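# Hang a picture frame level on a screw

## Task

Get the picture frame hanging on the screw without help and sitting level. It must rest on the screw's shank, not its head, at its balance point. The display board is free-standing and has to remain upright unaided when you finish.

## Robot and tools

Robot: two arms, left_arm and right_arm, each ending in a two-finger gripper. The gripper's fingers point along its own +z axis and close along its own y axis. end_effector_position is the point midway between the finger pads, roughly 5 mm short of the fingertips.

Frame: one scene frame for both arms. Origin at table-top height, halfway between the nominal arm bases. +z is up, +x runs out over the table, and left_arm is on the +y side. Arm names do not match image left or right. Real bases sit a bit off nominal; a BASES line, if present, gives their calibrated places. Reported hand positions and orientations may be off by up to a few cm, more at long reach.

Row format (used by execute_actions and move): a list of 16 numbers covering both arms, even if only one moves. First left_arm: x, y, z, qw, qx, qy, qz, opening. Then the same 8 for right_arm. x, y, z are an absolute target position in metres and qw..qz an absolute target orientation (w first), both in the scene frame, so each is a pose. Opening runs from -1 (closed) to +1 (fully open, 0.070 m) and is absolute. To hold an arm still, resend its last reported position, the quaternion you have been sending, and its desired opening. Do not copy back a drifted quaternion.

execute_actions(actions, cameras): the actions list holds at most one item.
- Empty list: just reports the state, with pictures.
- {"rows": [...], "steps": n}: 1 to 15 rows, n from 5 to 15 steps of 1/30 s each. Each row is used for one step, and the last row repeats to fill n. A target more than 0.6 m from the arm's last reported position along any gripper axis makes the call refused, and nothing is sent.
- {"steps": n} with no rows: waits up to 300 steps, counted from the last result, so your reply time is included.
The result is taken 5 steps before the action ends; those steps run afterwards.

move(target, speed, blend, blocking, cameras): target is one 16-number row or a list of up to 15 rows, with no 0.6 m limit. Each gripper follows a straight line to each pose. All arms finish together. A move takes at least 0.5 s and is cut off at 10 s.
- speed: 0.002 to 0.5 m/s (default 0.25). Rotation is capped at twice that number in rad/s. Give one value, or one per target.
- blend: corner rounding in metres for lists (default 0).
- blocking=false returns about 0.5 s after the start.
Opening changes in the first row are sent immediately. A later row's opening is applied on arrival, after everything comes to rest. Paths do not avoid obstacles or the other arm. Grippers lag and can overshoot, more at speed and with the arm near straight. Do not route a path close to an arm's own base, because that can flip its shoulder posture. The result adds a move: line. It can read done (within 3 mm and 2 degrees), off_target, moving, held or fault, plus limits. limits=paced means a pose was clipped; limits=held means steps were withheld. done does not tell you whether anything is in contact.

wait(seconds 0 to 10): runs the simulation, ending early when a move finishes. stop(): brakes a running move; the fingers keep moving. zoom_image(camera, region [x0,y0,x1,y1] in pixels, at most 504x504): closer view of the latest image from cam_head_left, cam_head_right, cam_left_wrist or cam_right_wrist. All four images are 896x504. finished_scene(scene): ends and grades the scene, and cannot be undone. The goal must hold with the robot not touching anything.

Control details: each step, the commanded pose is clipped to within 70 mm and 16 degrees of the measured pose. Joints move at most 3 rad/s. Elbows never fully straighten. The clearance check holds back commands that bring the arms too close, but it does not always prevent contact. Hand target in a result is where the controller is currently driving.

Gripping: grip_measured uses the opening scale. Once the fingers touch the object, command roughly 0.05 below that reading for a full-force hold, and less than that below it for a lighter grip. A full close needs about 1 s. Thin parts under 2 mm wide are held more weakly. The force limit is about 20 N per pad.

Things to avoid: dropping the frame or letting go of it while it is still moving. Fast or hard contacts, and pressing far beyond the point of contact. Knocking the loose display board over. Anything leaving the table. Collisions between the arms. Contact torque at a joint's limit triggers a 10 s TORQUE FAULT stop of that arm. Limits are 21.6 N m for waist, shoulder and elbow and 7.52 N m for the wrist joints; the wrist motors give only about 4 N m. Motor heat builds from holding loads, stretched arms or pushing against something. A MOTOR HOT line appears at 65 °C, and at 80 °C the arm goes limp for 30 to 60 s or more. Occasional tugs on held parts or pushes on loose objects may happen.

Joint ranges in rad: waist ±2.618, shoulder 0 to 3.14, elbow -2.967 to 0, forearm roll ±1.745, wrist pitch ±1.22, wrist roll ±2.094. Joint torque readings include gravity, offsets and noise. Camera calibration (K, distortion, T_world_to_cam) is supplied and accurate to within a few mm or degrees.

Each tool is called after "Call:" as a command line: name --argument value for each argument, lists and objects as JSON in quotes; but a table of rows of numbers goes row by row, as --pt "numbers of a row", without its own name.

## Session

Call:
execute_actions --actions '[]' --cameras '["all"]'

Scene clock: 0.00 s of 4500.00 s.
left_arm: end_effector_position=(+0.3510, +0.5999, +0.2155) grip_measured=+0.59 end_effector_quat_wxyz=(+0.247, -0.380, +0.744, +0.491) | right_arm: end_effector_position=(+0.3748, -0.3621, +0.2306) grip_measured=+0.98 end_effector_quat_wxyz=(+0.266, -0.127, +0.954, +0.046)
Joint positions: left_arm=[0.435 2.012 -1.399 1.391 1.016 -1.325 0.056] | right_arm=[-0.326 1.505 -1.187 0.405 0.93 -0.792 0.069]
Joint torques (N m): no reading
Motor temperatures (°C): left_arm=[31 31 32 33 36 30] | right_arm=[30 30 33 35 39 32]
Hand target: left_arm +0.3510, +0.5999, +0.2155; +0.247, -0.380, +0.744, +0.491 | right_arm +0.3748, -0.3621, +0.2306; +0.266, -0.127, +0.954, +0.046

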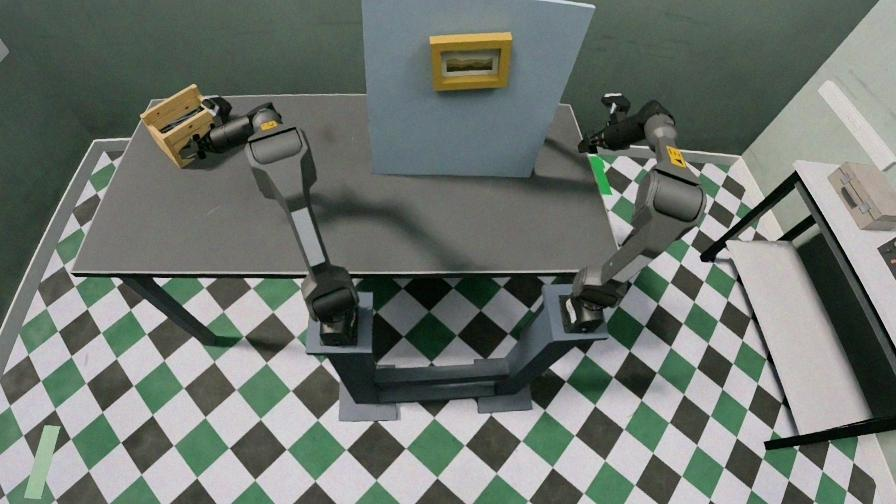

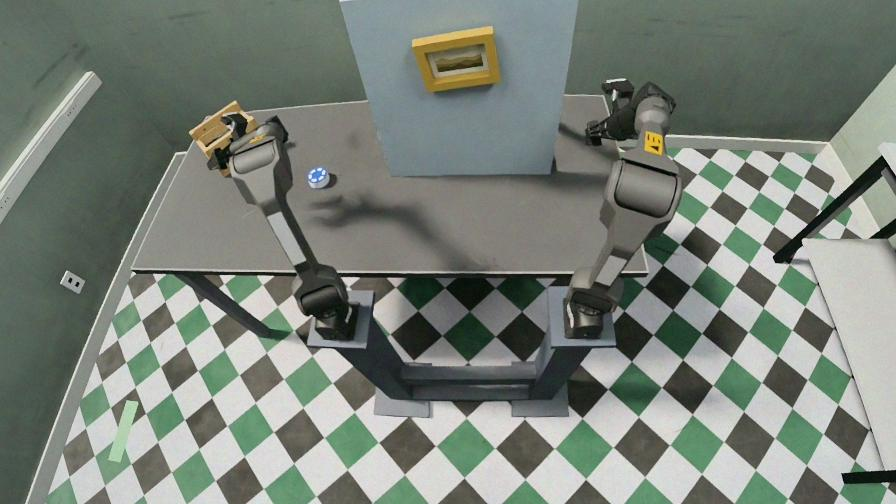

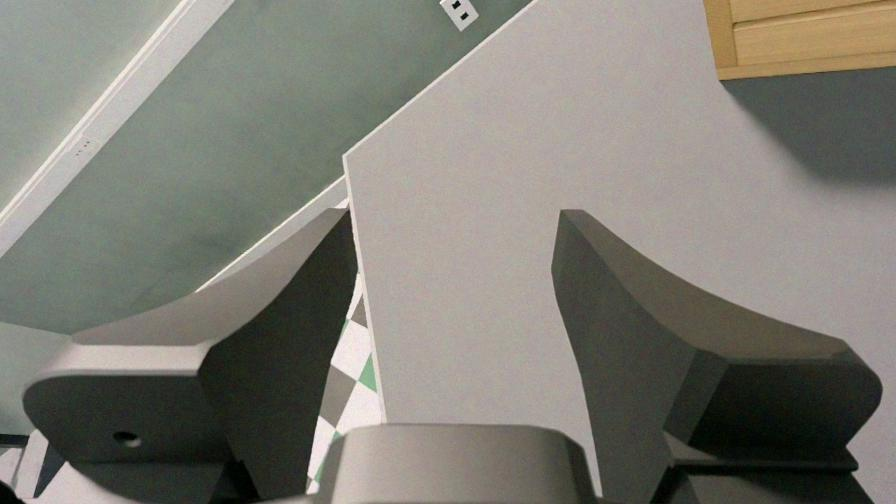

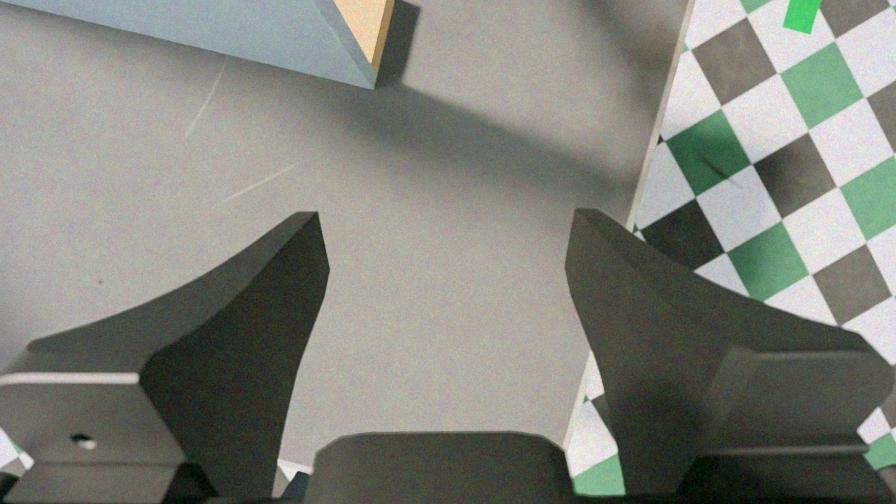

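Call:
zoom_image --camera "cam_head_left" --region '[350, 0, 600, 190]'

Call:
zoom_image --camera "cam_head_right" --region '[330, 0, 590, 190]'

Scaled by 2.016 from the camera's 896x504 image, which has a finer 1280x720 frame.

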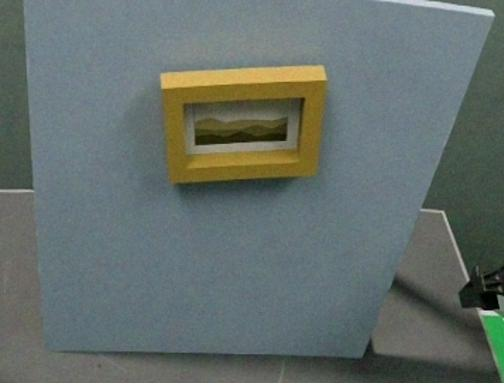

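Scaled by 1.938 from the camera's 896x504 image, which has a finer 1280x720 frame.

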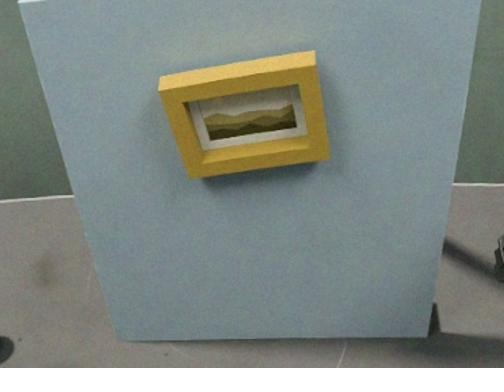

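Call:
zoom_image --camera "cam_head_left" --region '[420, 20, 525, 100]'

Call:
zoom_image --camera "cam_head_right" --region '[403, 15, 508, 100]'

Call:
zoom_image --camera "cam_head_left" --region '[110, 60, 330, 180]'

Call:
zoom_image --camera "cam_head_right" --region '[170, 80, 350, 210]'

Scaled by 4.800 from the camera's 896x504 image, which has a finer 1280x720 frame.

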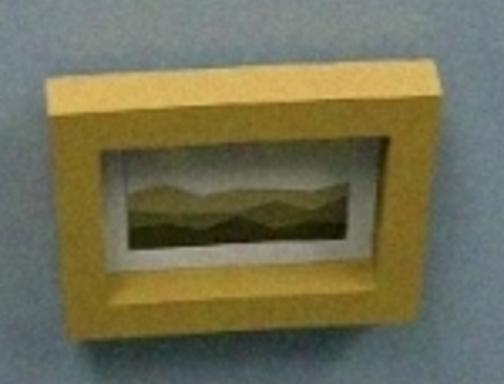

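Scaled by 4.800 from the camera's 896x504 image, which has a finer 1280x720 frame.

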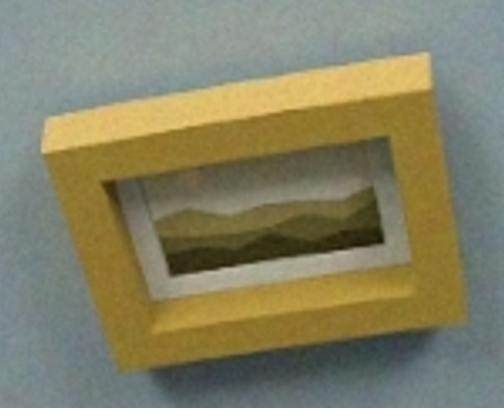

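Scaled by 2.291 from the camera's 896x504 image, which has a finer 1280x720 frame.

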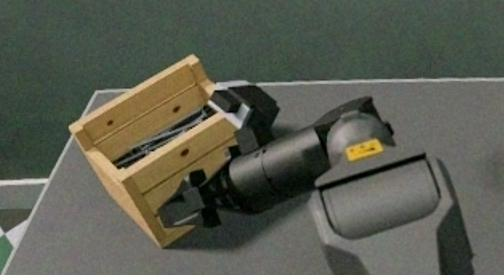

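Scaled by 2.800 from the camera's 896x504 image, which has a finer 1280x720 frame.

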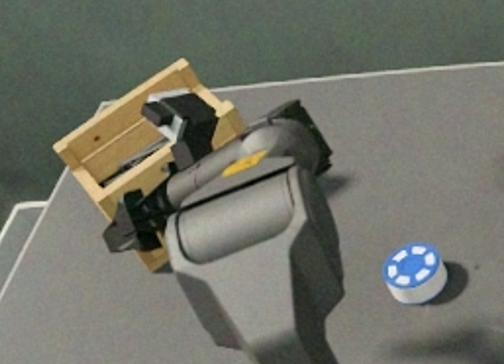

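Call:
move --pt "0.351 0.5999 0.2155 0.247 -0.380 0.744 0.491 0.59 0.34 -0.28 0.50 0.3697 0 0.9291 0 0.98" --pt "0.351 0.5999 0.2155 0.247 -0.380 0.744 0.491 0.59 0.42 -0.04 0.60 0.3697 0 0.9291 0 0.98" --blend '[0.05,0]' --speed 0.25 --cameras '["cam_right_wrist","cam_head_left"]'

Scene clock: 18.87 s of 4500.00 s.
left_arm: end_effector_position=(+0.3508, +0.6000, +0.2155) grip_measured=+0.59 end_effector_quat_wxyz=(+0.247, -0.380, +0.744, +0.491) | right_arm: end_effector_position=(+0.4194, -0.0400, +0.5997) grip_measured=+0.98 end_effector_quat_wxyz=(+0.647, -0.054, +0.748, +0.136)
Joint positions: left_arm=[0.435 2.013 -1.399 1.391 1.018 -1.325 0.056] | right_arm=[0.829 1.974 -2.797 -0.584 1.13 0.483 0.069]
Joint torques (N m): left_arm=[-0.8 -7.64 -3.19 0.53 0.49 -0.1] | right_arm=[-0.49 -7.62 -2.56 -0.52 -0.64 0.23]
Motor temperatures (°C): left_arm=[31 32 33 33 36 30] | right_arm=[30 31 34 35 39 32]
Hand target: left_arm +0.3510, +0.5999, +0.2155; +0.247, -0.380, +0.744, +0.491 | right_arm +0.4197, -0.0403, +0.5994; +0.647, -0.054, +0.749, +0.135
Off the commanded pose: left_arm 0.000 m, 0 deg | right_arm 0.001 m, 42 deg; orientation clipped.
elbow stopped short (right arm): the move would have taken joint 3 (elbow) straighter than the controller allows.
elbow read too straight (right arm): the controller reads joint 3 (elbow) straighter than it allows; while it does, the hand can move without a command.
Kept back: nothing.
move: off_target (right_arm); blend cut to 0 m at target 1; limits=paced
camera_calibration:
cam_right_wrist: T_world_to_cam=[[0.240247, -0.955722, -0.169934, -0.0364306], [-0.71582, -0.0561832, -0.696021, 0.709069], [0.655655, 0.288859, -0.697622, 0.27329], [0, 0, 0, 1]] pos_world=[0.337134, -0.073922, 0.677989]
Images, in order (width x height): cam_head_left 896x504, cam_right_wrist 896x504.

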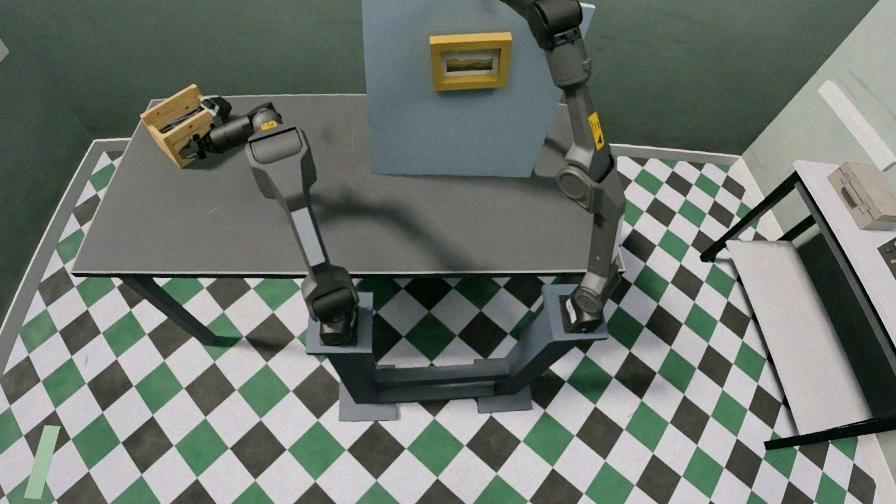

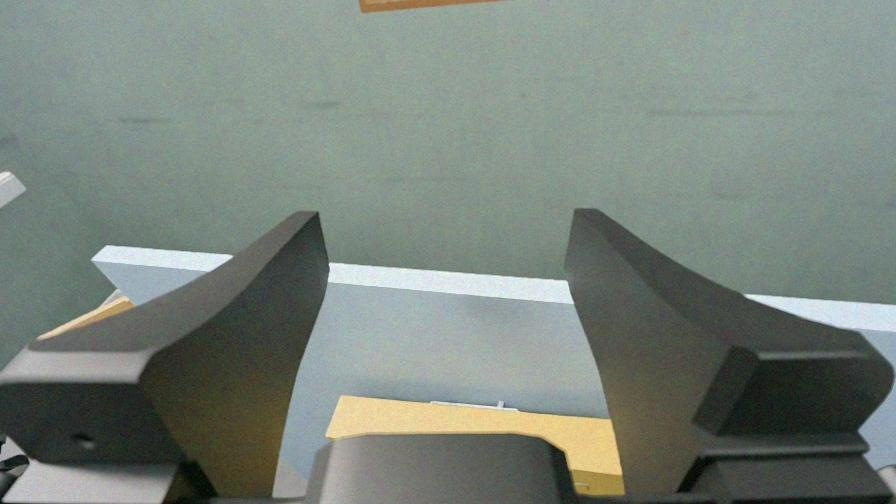

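Call:
zoom_image --camera "cam_right_wrist" --region '[310, 360, 640, 500]'

Scaled by 1.527 from the camera's 896x504 image, which has a finer 1280x720 frame.

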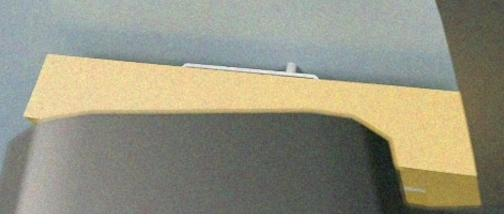

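Call:
move --pt "0.351 0.5999 0.2155 0.247 -0.380 0.744 0.491 0.59 0.30 -0.27 0.50 0.3697 0 0.9291 0 0.98" --pt "0.351 0.5999 0.2155 0.247 -0.380 0.744 0.491 0.59 0.435 -0.23 0.480 0.3189 0.2674 0.6968 0.5842 0.98" --blend '[0.05,0]' --speed 0.25 --cameras '["cam_right_wrist","cam_head_right"]'

Scene clock: 25.50 s of 4500.00 s.
left_arm: end_effector_position=(+0.3508, +0.6000, +0.2155) grip_measured=+0.59 end_effector_quat_wxyz=(+0.247, -0.380, +0.744, +0.491) | right_arm: end_effector_position=(+0.4351, -0.2300, +0.4797) grip_measured=+0.98 end_effector_quat_wxyz=(+0.319, +0.267, +0.697, +0.584)
Joint positions: left_arm=[0.435 2.013 -1.399 1.391 1.018 -1.325 0.056] | right_arm=[-0.239 1.496 -1.518 1.361 0.991 0.074 0.069]
Joint torques (N m): left_arm=[-0.73 -7.77 -3.16 0.62 0.42 -0.07] | right_arm=[0.39 -5.36 -4.42 0.75 -0.15 0.14]
Motor temperatures (°C): left_arm=[31 33 33 33 36 30] | right_arm=[30 31 34 35 39 32]
Hand target: left_arm +0.3510, +0.5999, +0.2155; +0.247, -0.380, +0.744, +0.491 | right_arm +0.4350, -0.2300, +0.4800; +0.319, +0.267, +0.697, +0.584
Off the commanded pose: left_arm 0.000 m, 0 deg | right_arm 0.000 m, 0 deg.
Kept back: nothing.
move: done
camera_calibration:
cam_right_wrist: T_world_to_cam=[[-0.0331189, -0.151583, -0.98789, 0.454141], [-0.979112, 0.203316, 0.00162776, 0.465644], [0.200607, 0.967308, -0.15515, 0.327953], [0, 0, 0, 1]] pos_world=[0.405169, -0.343065, 0.498765]
Images, in order (width x height): cam_head_right 896x504, cam_right_wrist 896x504.

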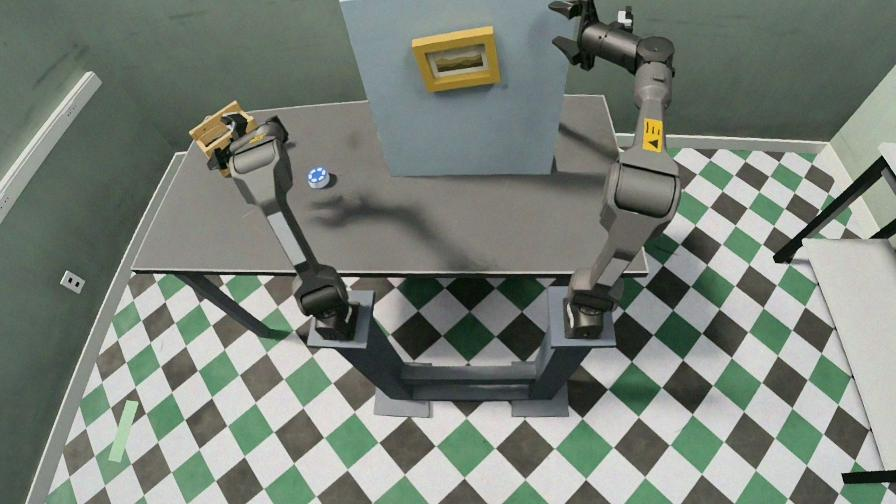

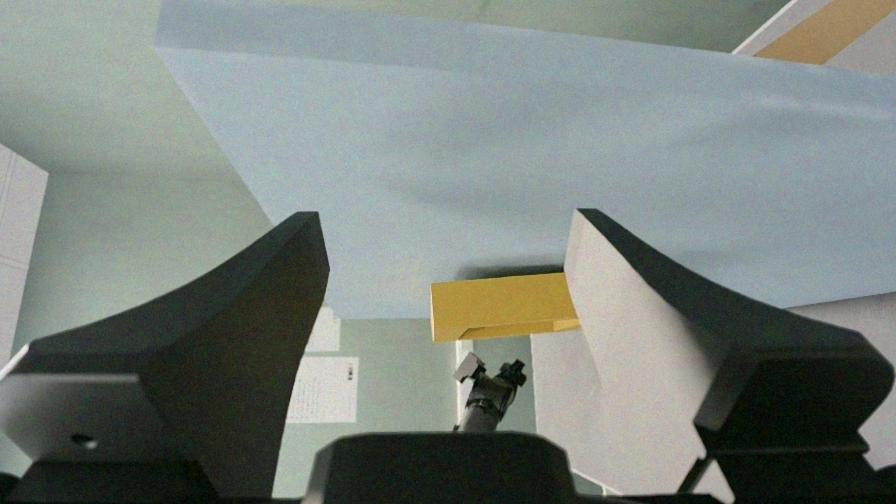

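Call:
zoom_image --camera "cam_right_wrist" --region '[390, 230, 600, 360]'

Scaled by 2.400 from the camera's 896x504 image, which has a finer 1280x720 frame.

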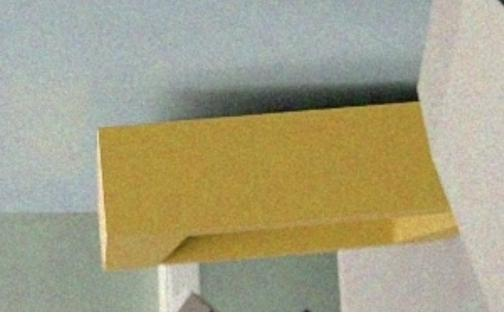

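Call:
move --pt "0.351 0.5999 0.2155 0.247 -0.380 0.744 0.491 0.59 0.36 -0.20 0.46 0.4 0.4 0.6 0.56 0.98" --pt "0.351 0.5999 0.2155 0.247 -0.380 0.744 0.491 0.59 0.33 -0.08 0.44 0.5 0.5 0.5 0.5 0.98" --blend '[0.03,0]' --speed 0.2 --cameras '["cam_right_wrist","cam_head_right"]'

Scene clock: 33.63 s of 4500.00 s.
left_arm: end_effector_position=(+0.3508, +0.6000, +0.2155) grip_measured=+0.59 end_effector_quat_wxyz=(+0.247, -0.380, +0.744, +0.491) | right_arm: end_effector_position=(+0.3300, -0.0797, +0.4404) grip_measured=+0.98 end_effector_quat_wxyz=(+0.500, +0.500, +0.500, +0.500)
Joint positions: left_arm=[0.435 2.013 -1.399 1.391 1.018 -1.325 0.056] | right_arm=[1.189 1.41 -1.171 1.505 -1.17 0.166 0.069]
Joint torques (N m): left_arm=[-0.62 -7.79 -2.96 0.74 0.32 -0.07] | right_arm=[-0.46 -5.16 -3.44 -1.2 -0.04 0.15]
Motor temperatures (°C): left_arm=[31 33 33 33 36 30] | right_arm=[30 31 34 35 39 32]
Hand target: left_arm +0.3510, +0.5999, +0.2155; +0.247, -0.380, +0.744, +0.491 | right_arm +0.3300, -0.0800, +0.4400; +0.500, +0.500, +0.500, +0.500
Off the commanded pose: left_arm 0.000 m, 0 deg | right_arm 0.001 m, 0 deg.
Kept back: nothing.
move: done
camera_calibration:
cam_right_wrist: T_world_to_cam=[[-0.00941706, 0.0390385, -0.999193, 0.44691], [-0.610423, 0.791226, 0.0366662, 0.242013], [0.792019, 0.610276, 0.016379, -0.101563], [0, 0, 0, 1]] pos_world=[0.232379, -0.146952, 0.439339]
Images, in order (width x height): cam_head_right 896x504, cam_right_wrist 896x504.

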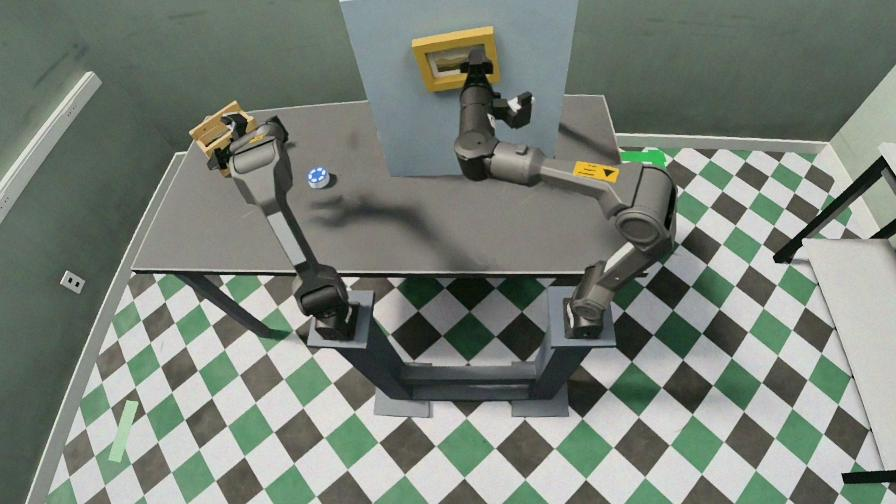

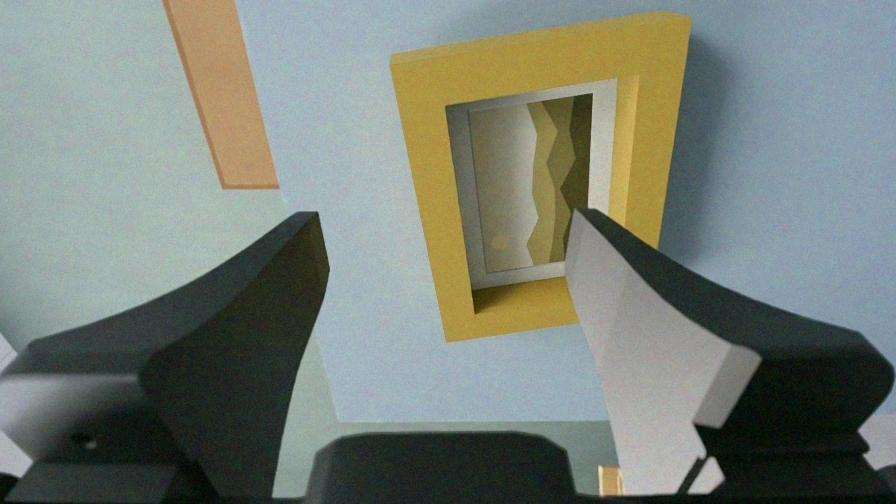

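Call:
move --target '[0.351,0.5999,0.2155,0.247,-0.380,0.744,0.491,0.59,0.380,-0.022,0.442,0.5234,0.4754,0.5234,0.4754,0.35]' --speed 0.15 --cameras '["cam_right_wrist","cam_head_right","cam_head_left"]'

Scene clock: 37.43 s of 4500.00 s.
left_arm: end_effector_position=(+0.3508, +0.6000, +0.2155) grip_measured=+0.59 end_effector_quat_wxyz=(+0.247, -0.380, +0.744, +0.491) | right_arm: end_effector_position=(+0.3801, -0.0214, +0.4419) grip_measured=+0.35 end_effector_quat_wxyz=(+0.524, +0.475, +0.524, +0.475)
Joint positions: left_arm=[0.435 2.013 -1.399 1.391 1.018 -1.325 0.056] | right_arm=[1.117 1.671 -1.469 1.511 -1.095 0.032 0.047]
Joint torques (N m): left_arm=[-0.69 -7.79 -2.94 0.76 0.29 -0.02] | right_arm=[0 -7.3 -3.44 -1.1 -0.25 0.19]
Motor temperatures (°C): left_arm=[31 33 33 33 36 30] | right_arm=[30 31 34 35 39 32]
Hand target: left_arm +0.3510, +0.5999, +0.2155; +0.247, -0.380, +0.744, +0.491 | right_arm +0.3800, -0.0220, +0.4420; +0.523, +0.475, +0.523, +0.475
Off the commanded pose: left_arm 0.000 m, 0 deg | right_arm 0.001 m, 0 deg.
Kept back: nothing.
move: done
camera_calibration:
cam_right_wrist: T_world_to_cam=[[-0.00960928, -0.0583298, -0.998251, 0.444213], [-0.610851, 0.790718, -0.0403231, 0.260603], [0.791687, 0.609395, -0.043229, -0.150445], [0, 0, 0, 1]] pos_world=[0.282563, -0.0884723, 0.44744]
Images, in order (width x height): cam_head_left 896x504, cam_head_right 896x504, cam_right_wrist 896x504.

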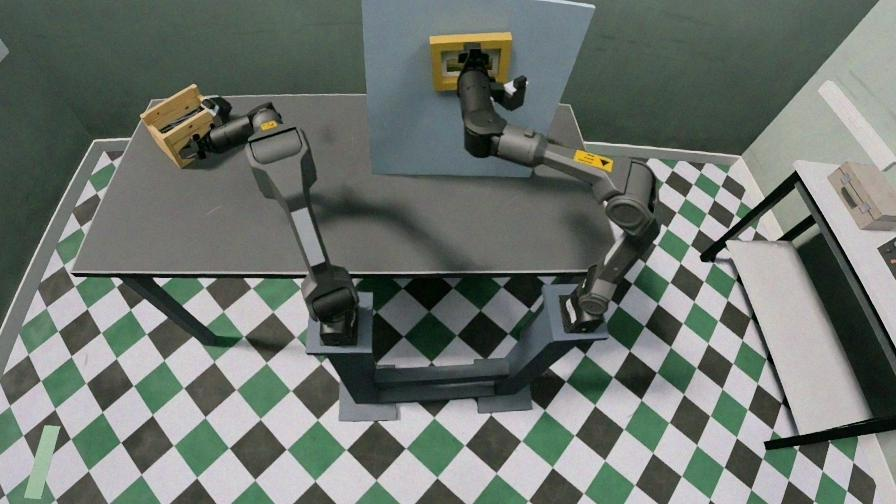

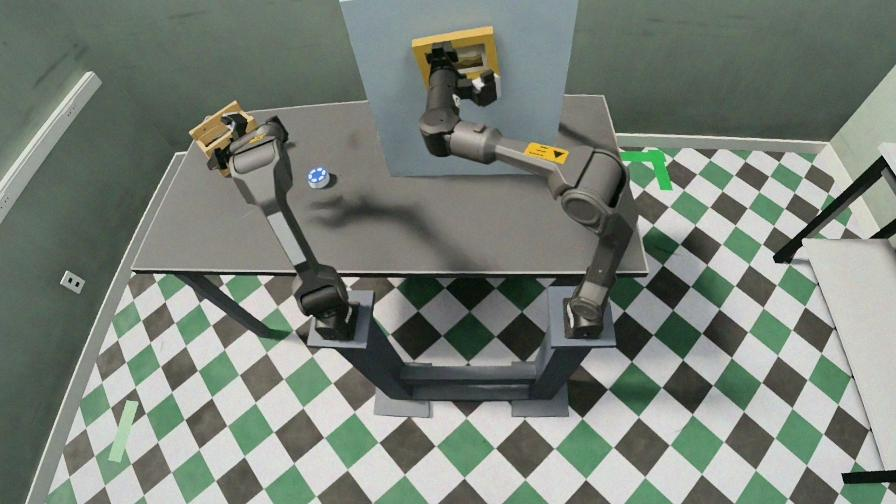

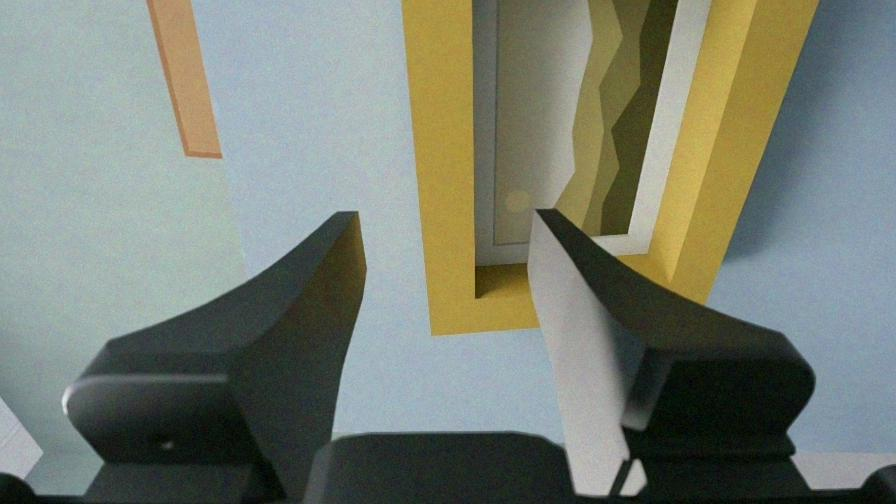

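Call:
move --target '[0.351,0.5999,0.2155,0.247,-0.380,0.744,0.491,0.59,0.405,-0.022,0.442,0.5326,0.4652,0.5326,0.4652,0.2]' --speed 0.1 --cameras '["cam_right_wrist","cam_head_right","cam_head_left"]'

Scene clock: 42.10 s of 4500.00 s.
left_arm: end_effector_position=(+0.3508, +0.6000, +0.2155) grip_measured=+0.59 end_effector_quat_wxyz=(+0.247, -0.380, +0.744, +0.491) | right_arm: end_effector_position=(+0.4054, -0.0221, +0.4419) grip_measured=+0.20 end_effector_quat_wxyz=(+0.533, +0.465, +0.533, +0.465)
Joint positions: left_arm=[0.435 2.013 -1.399 1.391 1.018 -1.325 0.056] | right_arm=[1.048 1.714 -1.525 1.509 -1.027 -0.016 0.042]
Joint torques (N m): left_arm=[-0.48 -7.85 -3.05 0.76 0.2 0.02] | right_arm=[0.73 -6.88 -4.05 -1.1 -0.24 0.1]
Motor temperatures (°C): left_arm=[31 33 33 33 36 30] | right_arm=[30 31 34 35 39 32]
Hand target: left_arm +0.3510, +0.5999, +0.2155; +0.247, -0.380, +0.744, +0.491 | right_arm +0.4050, -0.0220, +0.4420; +0.533, +0.465, +0.533, +0.465
Off the commanded pose: left_arm 0.000 m, 0 deg | right_arm 0.000 m, 0 deg.
Kept back: nothing.
move: done
camera_calibration:
cam_right_wrist: T_world_to_cam=[[-0.0101812, -0.096406, -0.99529, 0.442486], [-0.610073, 0.789229, -0.0702058, 0.289467], [0.79228, 0.606485, -0.06685, -0.159873], [0, 0, 0, 1]] pos_world=[0.307765, -0.0888373, 0.450037]
Images, in order (width x height): cam_head_left 896x504, cam_head_right 896x504, cam_right_wrist 896x504.

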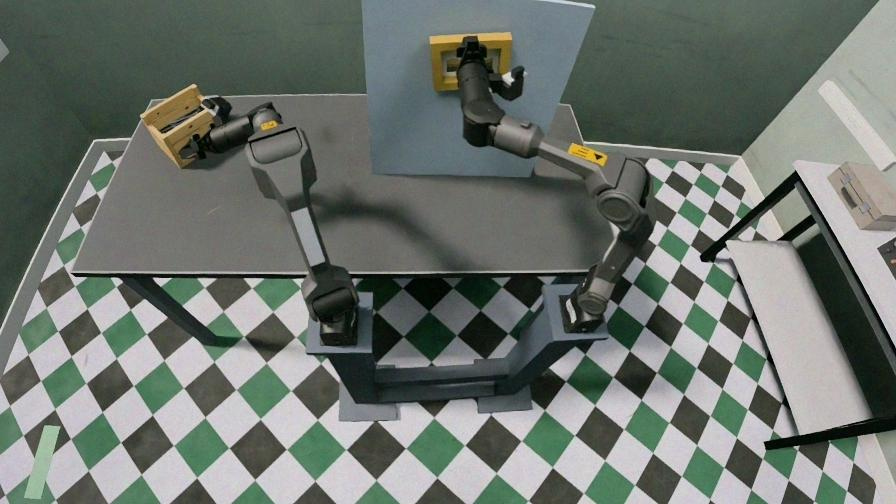

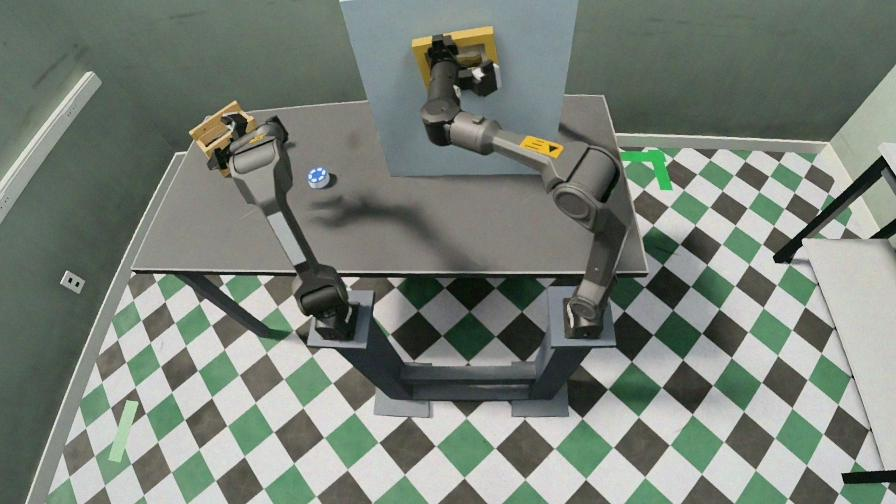

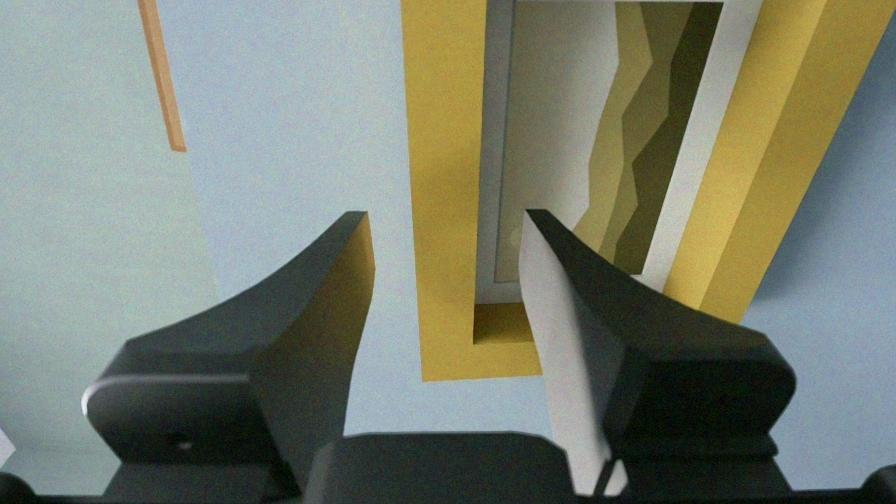

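Call:
zoom_image --camera "cam_head_left" --region '[420, 20, 540, 110]'

Call:
zoom_image --camera "cam_head_right" --region '[400, 15, 520, 105]'

Scaled by 4.200 from the camera's 896x504 image, which has a finer 1280x720 frame.

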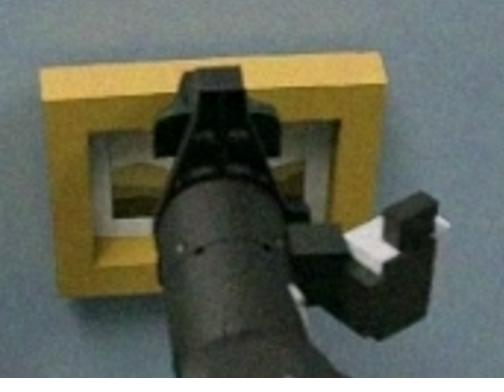

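Scaled by 4.200 from the camera's 896x504 image, which has a finer 1280x720 frame.

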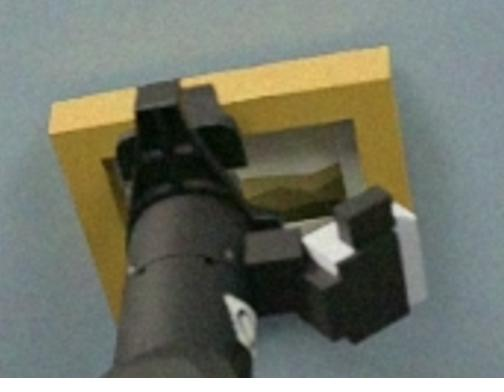

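Call:
move --target '[0.351,0.5999,0.2155,0.247,-0.380,0.744,0.491,0.59,0.420,-0.022,0.442,0.5326,0.4652,0.5326,0.4652,0.2]' --speed 0.06 --cameras '["cam_right_wrist"]'

Scene clock: 44.30 s of 4500.00 s.
left_arm: end_effector_position=(+0.3508, +0.6000, +0.2155) grip_measured=+0.59 end_effector_quat_wxyz=(+0.247, -0.380, +0.744, +0.491) | right_arm: end_effector_position=(+0.4202, -0.0220, +0.4421) grip_measured=+0.20 end_effector_quat_wxyz=(+0.533, +0.465, +0.532, +0.465)
Joint positions: left_arm=[0.435 2.013 -1.399 1.391 1.018 -1.325 0.056] | right_arm=[1.011 1.743 -1.564 1.509 -0.99 -0.024 0.042]
Joint torques (N m): left_arm=[-0.49 -7.72 -2.84 0.74 0.22 0.03] | right_arm=[0.66 -6.76 -4.29 -0.99 -0.18 -0.18]
Motor temperatures (°C): left_arm=[31 33 33 33 36 30] | right_arm=[30 31 34 35 39 32]
Hand target: left_arm +0.3510, +0.5999, +0.2155; +0.247, -0.380, +0.744, +0.491 | right_arm +0.4200, -0.0220, +0.4420; +0.533, +0.465, +0.533, +0.465
Off the commanded pose: left_arm 0.000 m, 0 deg | right_arm 0.000 m, 0 deg.
Kept back: nothing.
move: done
camera_calibration:
cam_right_wrist: T_world_to_cam=[[-0.00932309, -0.0959801, -0.99534, 0.442537], [-0.610258, 0.789071, -0.0703736, 0.298575], [0.792148, 0.606758, -0.0659292, -0.171972], [0, 0, 0, 1]] pos_world=[0.322561, -0.0887766, 0.450148]
Images, in order (width x height): cam_right_wrist 896x504.

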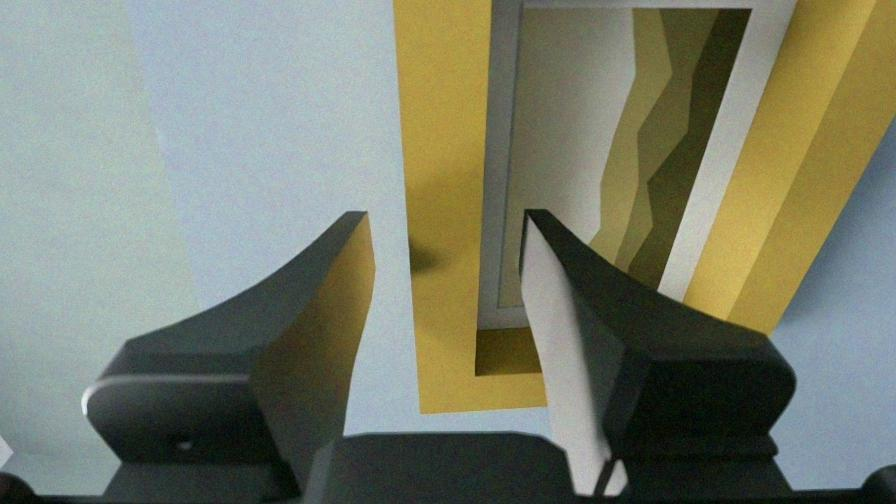

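Call:
move --target '[0.351,0.5999,0.2155,0.247,-0.380,0.744,0.491,0.59,0.4275,-0.022,0.4425,0.5326,0.4652,0.5326,0.4652,0.1]' --speed 0.05 --cameras '["cam_right_wrist"]'

Scene clock: 45.87 s of 4500.00 s.
left_arm: end_effector_position=(+0.3508, +0.6000, +0.2155) grip_measured=+0.59 end_effector_quat_wxyz=(+0.247, -0.380, +0.744, +0.491) | right_arm: end_effector_position=(+0.4273, -0.0220, +0.4427) grip_measured=+0.10 end_effector_quat_wxyz=(+0.533, +0.465, +0.532, +0.465)
Joint positions: left_arm=[0.435 2.013 -1.399 1.391 1.018 -1.325 0.056] | right_arm=[0.993 1.758 -1.586 1.512 -0.972 -0.032 0.039]
Joint torques (N m): left_arm=[-0.59 -7.77 -2.63 0.75 0.18 0.02] | right_arm=[-0.03 -6.47 -4.45 -0.99 -0.06 -0.16]
Motor temperatures (°C): left_arm=[31 33 33 33 36 30] | right_arm=[30 31 34 35 39 32]
Hand target: left_arm +0.3510, +0.5999, +0.2155; +0.247, -0.380, +0.744, +0.491 | right_arm +0.4275, -0.0220, +0.4425; +0.533, +0.465, +0.533, +0.465
Off the commanded pose: left_arm 0.000 m, 0 deg | right_arm 0.000 m, 0 deg.
Kept back: nothing.
move: done
camera_calibration:
cam_right_wrist: T_world_to_cam=[[-0.00941807, -0.0958811, -0.995348, 0.443179], [-0.610288, 0.78906, -0.0702349, 0.302947], [0.792123, 0.606788, -0.0659465, -0.177623], [0, 0, 0, 1]] pos_world=[0.329759, -0.0887712, 0.450681]
Images, in order (width x height): cam_right_wrist 896x504.

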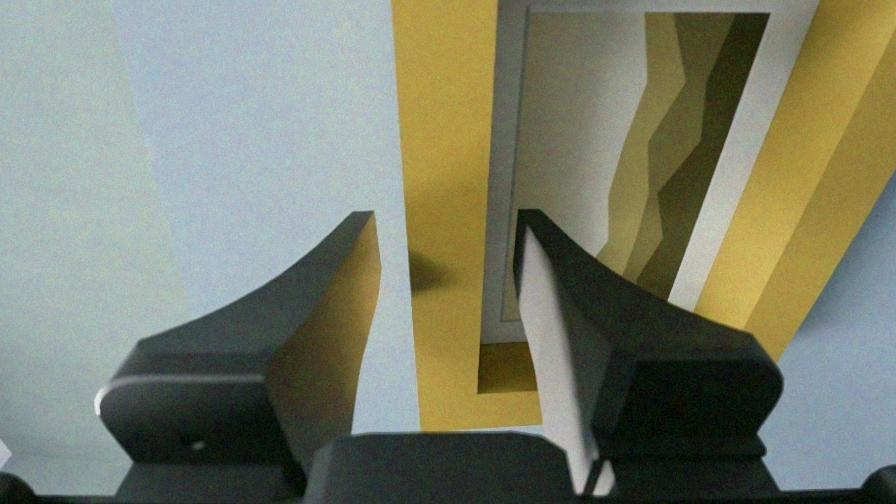

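Call:
execute_actions --actions '[{"rows": [[0.351,0.5999,0.2155,0.247,-0.380,0.744,0.491,0.59,0.4275,-0.022,0.4425,0.5326,0.4652,0.5326,0.4652,0.05],[0.351,0.5999,0.2155,0.247,-0.380,0.744,0.491,0.59,0.4275,-0.022,0.4425,0.5326,0.4652,0.5326,0.4652,0.0],[0.351,0.5999,0.2155,0.247,-0.380,0.744,0.491,0.59,0.4275,-0.022,0.4425,0.5326,0.4652,0.5326,0.4652,-0.05],[0.351,0.5999,0.2155,0.247,-0.380,0.744,0.491,0.59,0.4275,-0.022,0.4425,0.5326,0.4652,0.5326,0.4652,-0.1],[0.351,0.5999,0.2155,0.247,-0.380,0.744,0.491,0.59,0.4275,-0.022,0.4425,0.5326,0.4652,0.5326,0.4652,-0.15],[0.351,0.5999,0.2155,0.247,-0.380,0.744,0.491,0.59,0.4275,-0.022,0.4425,0.5326,0.4652,0.5326,0.4652,-0.2],[0.351,0.5999,0.2155,0.247,-0.380,0.744,0.491,0.59,0.4275,-0.022,0.4425,0.5326,0.4652,0.5326,0.4652,-0.25],[0.351,0.5999,0.2155,0.247,-0.380,0.744,0.491,0.59,0.4275,-0.022,0.4425,0.5326,0.4652,0.5326,0.4652,-0.3],[0.351,0.5999,0.2155,0.247,-0.380,0.744,0.491,0.59,0.4275,-0.022,0.4425,0.5326,0.4652,0.5326,0.4652,-0.33],[0.351,0.5999,0.2155,0.247,-0.380,0.744,0.491,0.59,0.4275,-0.022,0.4425,0.5326,0.4652,0.5326,0.4652,-0.35]], "steps": 15}]' --cameras '["cam_right_wrist"]'

Scene clock: 46.80 s of 4500.00 s.
left_arm: end_effector_position=(+0.3508, +0.6000, +0.2155) grip_measured=+0.59 end_effector_quat_wxyz=(+0.247, -0.380, +0.744, +0.491) | right_arm: end_effector_position=(+0.4273, -0.0220, +0.4427) grip_measured=-0.35 end_effector_quat_wxyz=(+0.533, +0.465, +0.532, +0.465)
Joint positions: left_arm=[0.435 2.013 -1.399 1.391 1.018 -1.325 0.056] | right_arm=[0.993 1.758 -1.586 1.512 -0.972 -0.032 0.023]
Joint torques (N m): left_arm=[-0.49 -7.98 -2.79 0.73 0.2 0.03] | right_arm=[0.73 -6.7 -4.15 -1.05 -0.21 -0.06]
Motor temperatures (°C): left_arm=[31 33 33 33 36 30] | right_arm=[30 31 34 35 39 32]
Steps of this call (1-18: nothing new was sent; 19-28: this action's first 10). Readings (end_effector_position of left_arm | right_arm):
19: (+0.3508, +0.6000, +0.2155) | (+0.4273, -0.0220, +0.4427)
20: (+0.3508, +0.6000, +0.2155) | (+0.4273, -0.0220, +0.4427)
22: (+0.3508, +0.6000, +0.2155) | (+0.4273, -0.0220, +0.4427)
26: (+0.3508, +0.6000, +0.2155) | (+0.4273, -0.0220, +0.4427)
28: the state above
camera_calibration:
cam_right_wrist: T_world_to_cam=[[-0.00941807, -0.0958811, -0.995348, 0.443179], [-0.610288, 0.78906, -0.0702349, 0.302947], [0.792123, 0.606788, -0.0659465, -0.177623], [0, 0, 0, 1]] pos_world=[0.329759, -0.0887712, 0.450681]
Images, in order (width x height): cam_right_wrist 896x504.

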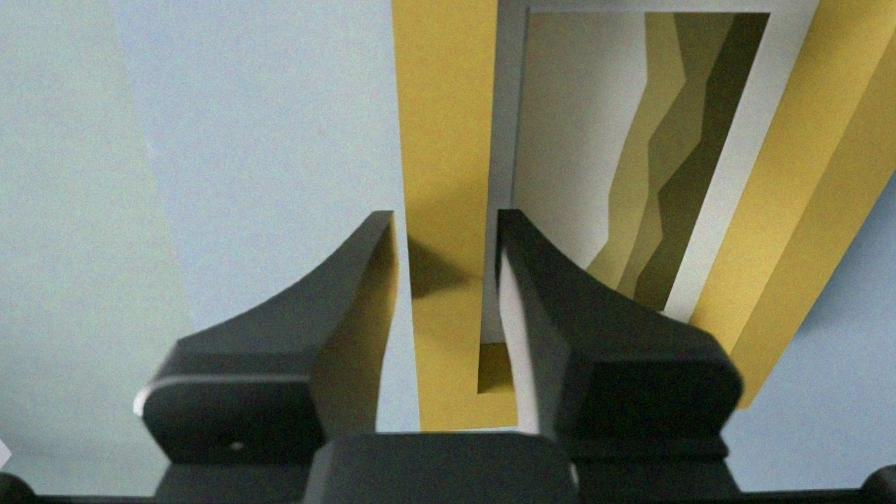

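Call:
execute_actions --actions '[{"rows": [[0.351,0.5999,0.2155,0.247,-0.380,0.744,0.491,0.59,0.4275,-0.022,0.4425,0.5326,0.4652,0.5326,0.4652,-0.37],[0.351,0.5999,0.2155,0.247,-0.380,0.744,0.491,0.59,0.4275,-0.022,0.4425,0.5326,0.4652,0.5326,0.4652,-0.39],[0.351,0.5999,0.2155,0.247,-0.380,0.744,0.491,0.59,0.4275,-0.022,0.4425,0.5326,0.4652,0.5326,0.4652,-0.40],[0.351,0.5999,0.2155,0.247,-0.380,0.744,0.491,0.59,0.4275,-0.022,0.4425,0.5326,0.4652,0.5326,0.4652,-0.41],[0.351,0.5999,0.2155,0.247,-0.380,0.744,0.491,0.59,0.4275,-0.022,0.4425,0.5326,0.4652,0.5326,0.4652,-0.42],[0.351,0.5999,0.2155,0.247,-0.380,0.744,0.491,0.59,0.4275,-0.022,0.4425,0.5326,0.4652,0.5326,0.4652,-0.43],[0.351,0.5999,0.2155,0.247,-0.380,0.744,0.491,0.59,0.4275,-0.022,0.4425,0.5326,0.4652,0.5326,0.4652,-0.44],[0.351,0.5999,0.2155,0.247,-0.380,0.744,0.491,0.59,0.4275,-0.022,0.4425,0.5326,0.4652,0.5326,0.4652,-0.45],[0.351,0.5999,0.2155,0.247,-0.380,0.744,0.491,0.59,0.4275,-0.022,0.4425,0.5326,0.4652,0.5326,0.4652,-0.46],[0.351,0.5999,0.2155,0.247,-0.380,0.744,0.491,0.59,0.4275,-0.022,0.4425,0.5326,0.4652,0.5326,0.4652,-0.47]], "steps": 15}]' --cameras '["cam_right_wrist"]'

Scene clock: 47.70 s of 4500.00 s.
left_arm: end_effector_position=(+0.3508, +0.6000, +0.2155) grip_measured=+0.59 end_effector_quat_wxyz=(+0.247, -0.380, +0.744, +0.491) | right_arm: end_effector_position=(+0.4273, -0.0220, +0.4427) grip_measured=-0.44 end_effector_quat_wxyz=(+0.533, +0.465, +0.532, +0.465)
Joint positions: left_arm=[0.435 2.013 -1.399 1.391 1.018 -1.325 0.056] | right_arm=[0.993 1.758 -1.586 1.512 -0.972 -0.032 0.02]
Joint torques (N m): left_arm=[-0.37 -7.9 -2.7 0.74 0.21 0.04] | right_arm=[0.54 -6.9 -3.94 -0.71 -0.19 0.06]
Motor temperatures (°C): left_arm=[31 33 33 33 36 30] | right_arm=[30 31 34 35 39 32]
Off your previous action's commanded pose at its last step (step 5 of this call): left_arm 0.000 m, 0 deg | right_arm 0.000 m, 0 deg.
Steps of this call (1-5: your previous action's last 5; 6-17: nothing new was sent; 18-27: this action's first 10). Readings (end_effector_position of left_arm | right_arm):
18: (+0.3508, +0.6000, +0.2155) | (+0.4273, -0.0220, +0.4427)
19: (+0.3508, +0.6000, +0.2155) | (+0.4273, -0.0220, +0.4427)
21: (+0.3508, +0.6000, +0.2155) | (+0.4273, -0.0220, +0.4427)
25: (+0.3508, +0.6000, +0.2155) | (+0.4273, -0.0220, +0.4427)
27: the state above
camera_calibration:
cam_right_wrist: T_world_to_cam=[[-0.00941807, -0.0958811, -0.995348, 0.443179], [-0.610288, 0.78906, -0.0702349, 0.302947], [0.792123, 0.606788, -0.0659465, -0.177623], [0, 0, 0, 1]] pos_world=[0.329759, -0.0887712, 0.450681]
Images, in order (width x height): cam_right_wrist 896x504.

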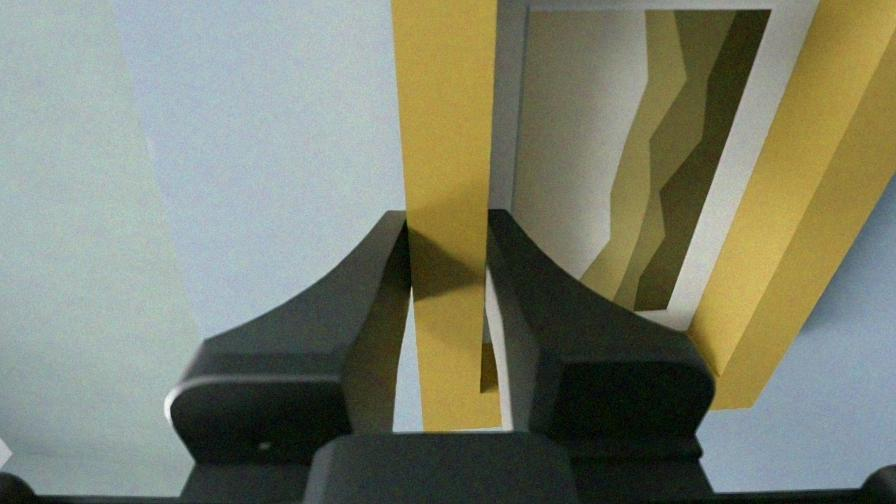

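Call:
execute_actions --actions '[{"rows": [[0.351,0.5999,0.2155,0.247,-0.380,0.744,0.491,0.59,0.4275,-0.022,0.4425,0.5326,0.4652,0.5326,0.4652,-0.48],[0.351,0.5999,0.2155,0.247,-0.380,0.744,0.491,0.59,0.4275,-0.022,0.4425,0.5326,0.4652,0.5326,0.4652,-0.49],[0.351,0.5999,0.2155,0.247,-0.380,0.744,0.491,0.59,0.4275,-0.022,0.4425,0.5326,0.4652,0.5326,0.4652,-0.50],[0.351,0.5999,0.2155,0.247,-0.380,0.744,0.491,0.59,0.4275,-0.022,0.4425,0.5326,0.4652,0.5326,0.4652,-0.51]], "steps": 15}]' --cameras '["cam_right_wrist"]'

Scene clock: 49.80 s of 4500.00 s.
left_arm: end_effector_position=(+0.3508, +0.6000, +0.2155) grip_measured=+0.59 end_effector_quat_wxyz=(+0.247, -0.380, +0.744, +0.491) | right_arm: end_effector_position=(+0.4273, -0.0220, +0.4427) grip_measured=-0.44 end_effector_quat_wxyz=(+0.533, +0.465, +0.532, +0.465)
Joint positions: left_arm=[0.435 2.013 -1.399 1.391 1.018 -1.325 0.056] | right_arm=[0.993 1.758 -1.586 1.512 -0.972 -0.032 0.02]
Joint torques (N m): left_arm=[-0.35 -8.11 -2.69 0.77 0.2 -0.02] | right_arm=[-0.4 -6.96 -3.24 -0.11 -0.1 0.27]
Motor temperatures (°C): left_arm=[31 33 33 33 36 30] | right_arm=[30 31 34 35 39 32]
Off your previous action's commanded pose at its last step (step 5 of this call): left_arm 0.000 m, 0 deg | right_arm 0.000 m, 0 deg.
Steps of this call (1-5: your previous action's last 5; 6-53: nothing new was sent; 54-63: this action's first 10). Readings (end_effector_position of left_arm | right_arm):
54: (+0.3508, +0.6000, +0.2155) | (+0.4273, -0.0220, +0.4427)
55: (+0.3508, +0.6000, +0.2155) | (+0.4273, -0.0220, +0.4427)
57: (+0.3508, +0.6000, +0.2155) | (+0.4273, -0.0220, +0.4427)
61: (+0.3508, +0.6000, +0.2155) | (+0.4273, -0.0220, +0.4427)
63: the state above
camera_calibration:
cam_right_wrist: T_world_to_cam=[[-0.00941807, -0.0958811, -0.995348, 0.443179], [-0.610288, 0.78906, -0.0702349, 0.302947], [0.792123, 0.606788, -0.0659465, -0.177623], [0, 0, 0, 1]] pos_world=[0.329759, -0.0887712, 0.450681]
Images, in order (width x height): cam_right_wrist 896x504.

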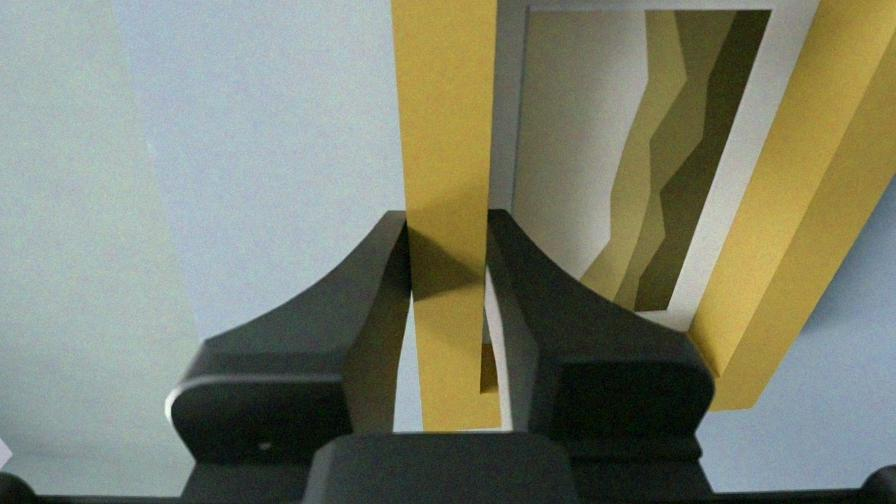

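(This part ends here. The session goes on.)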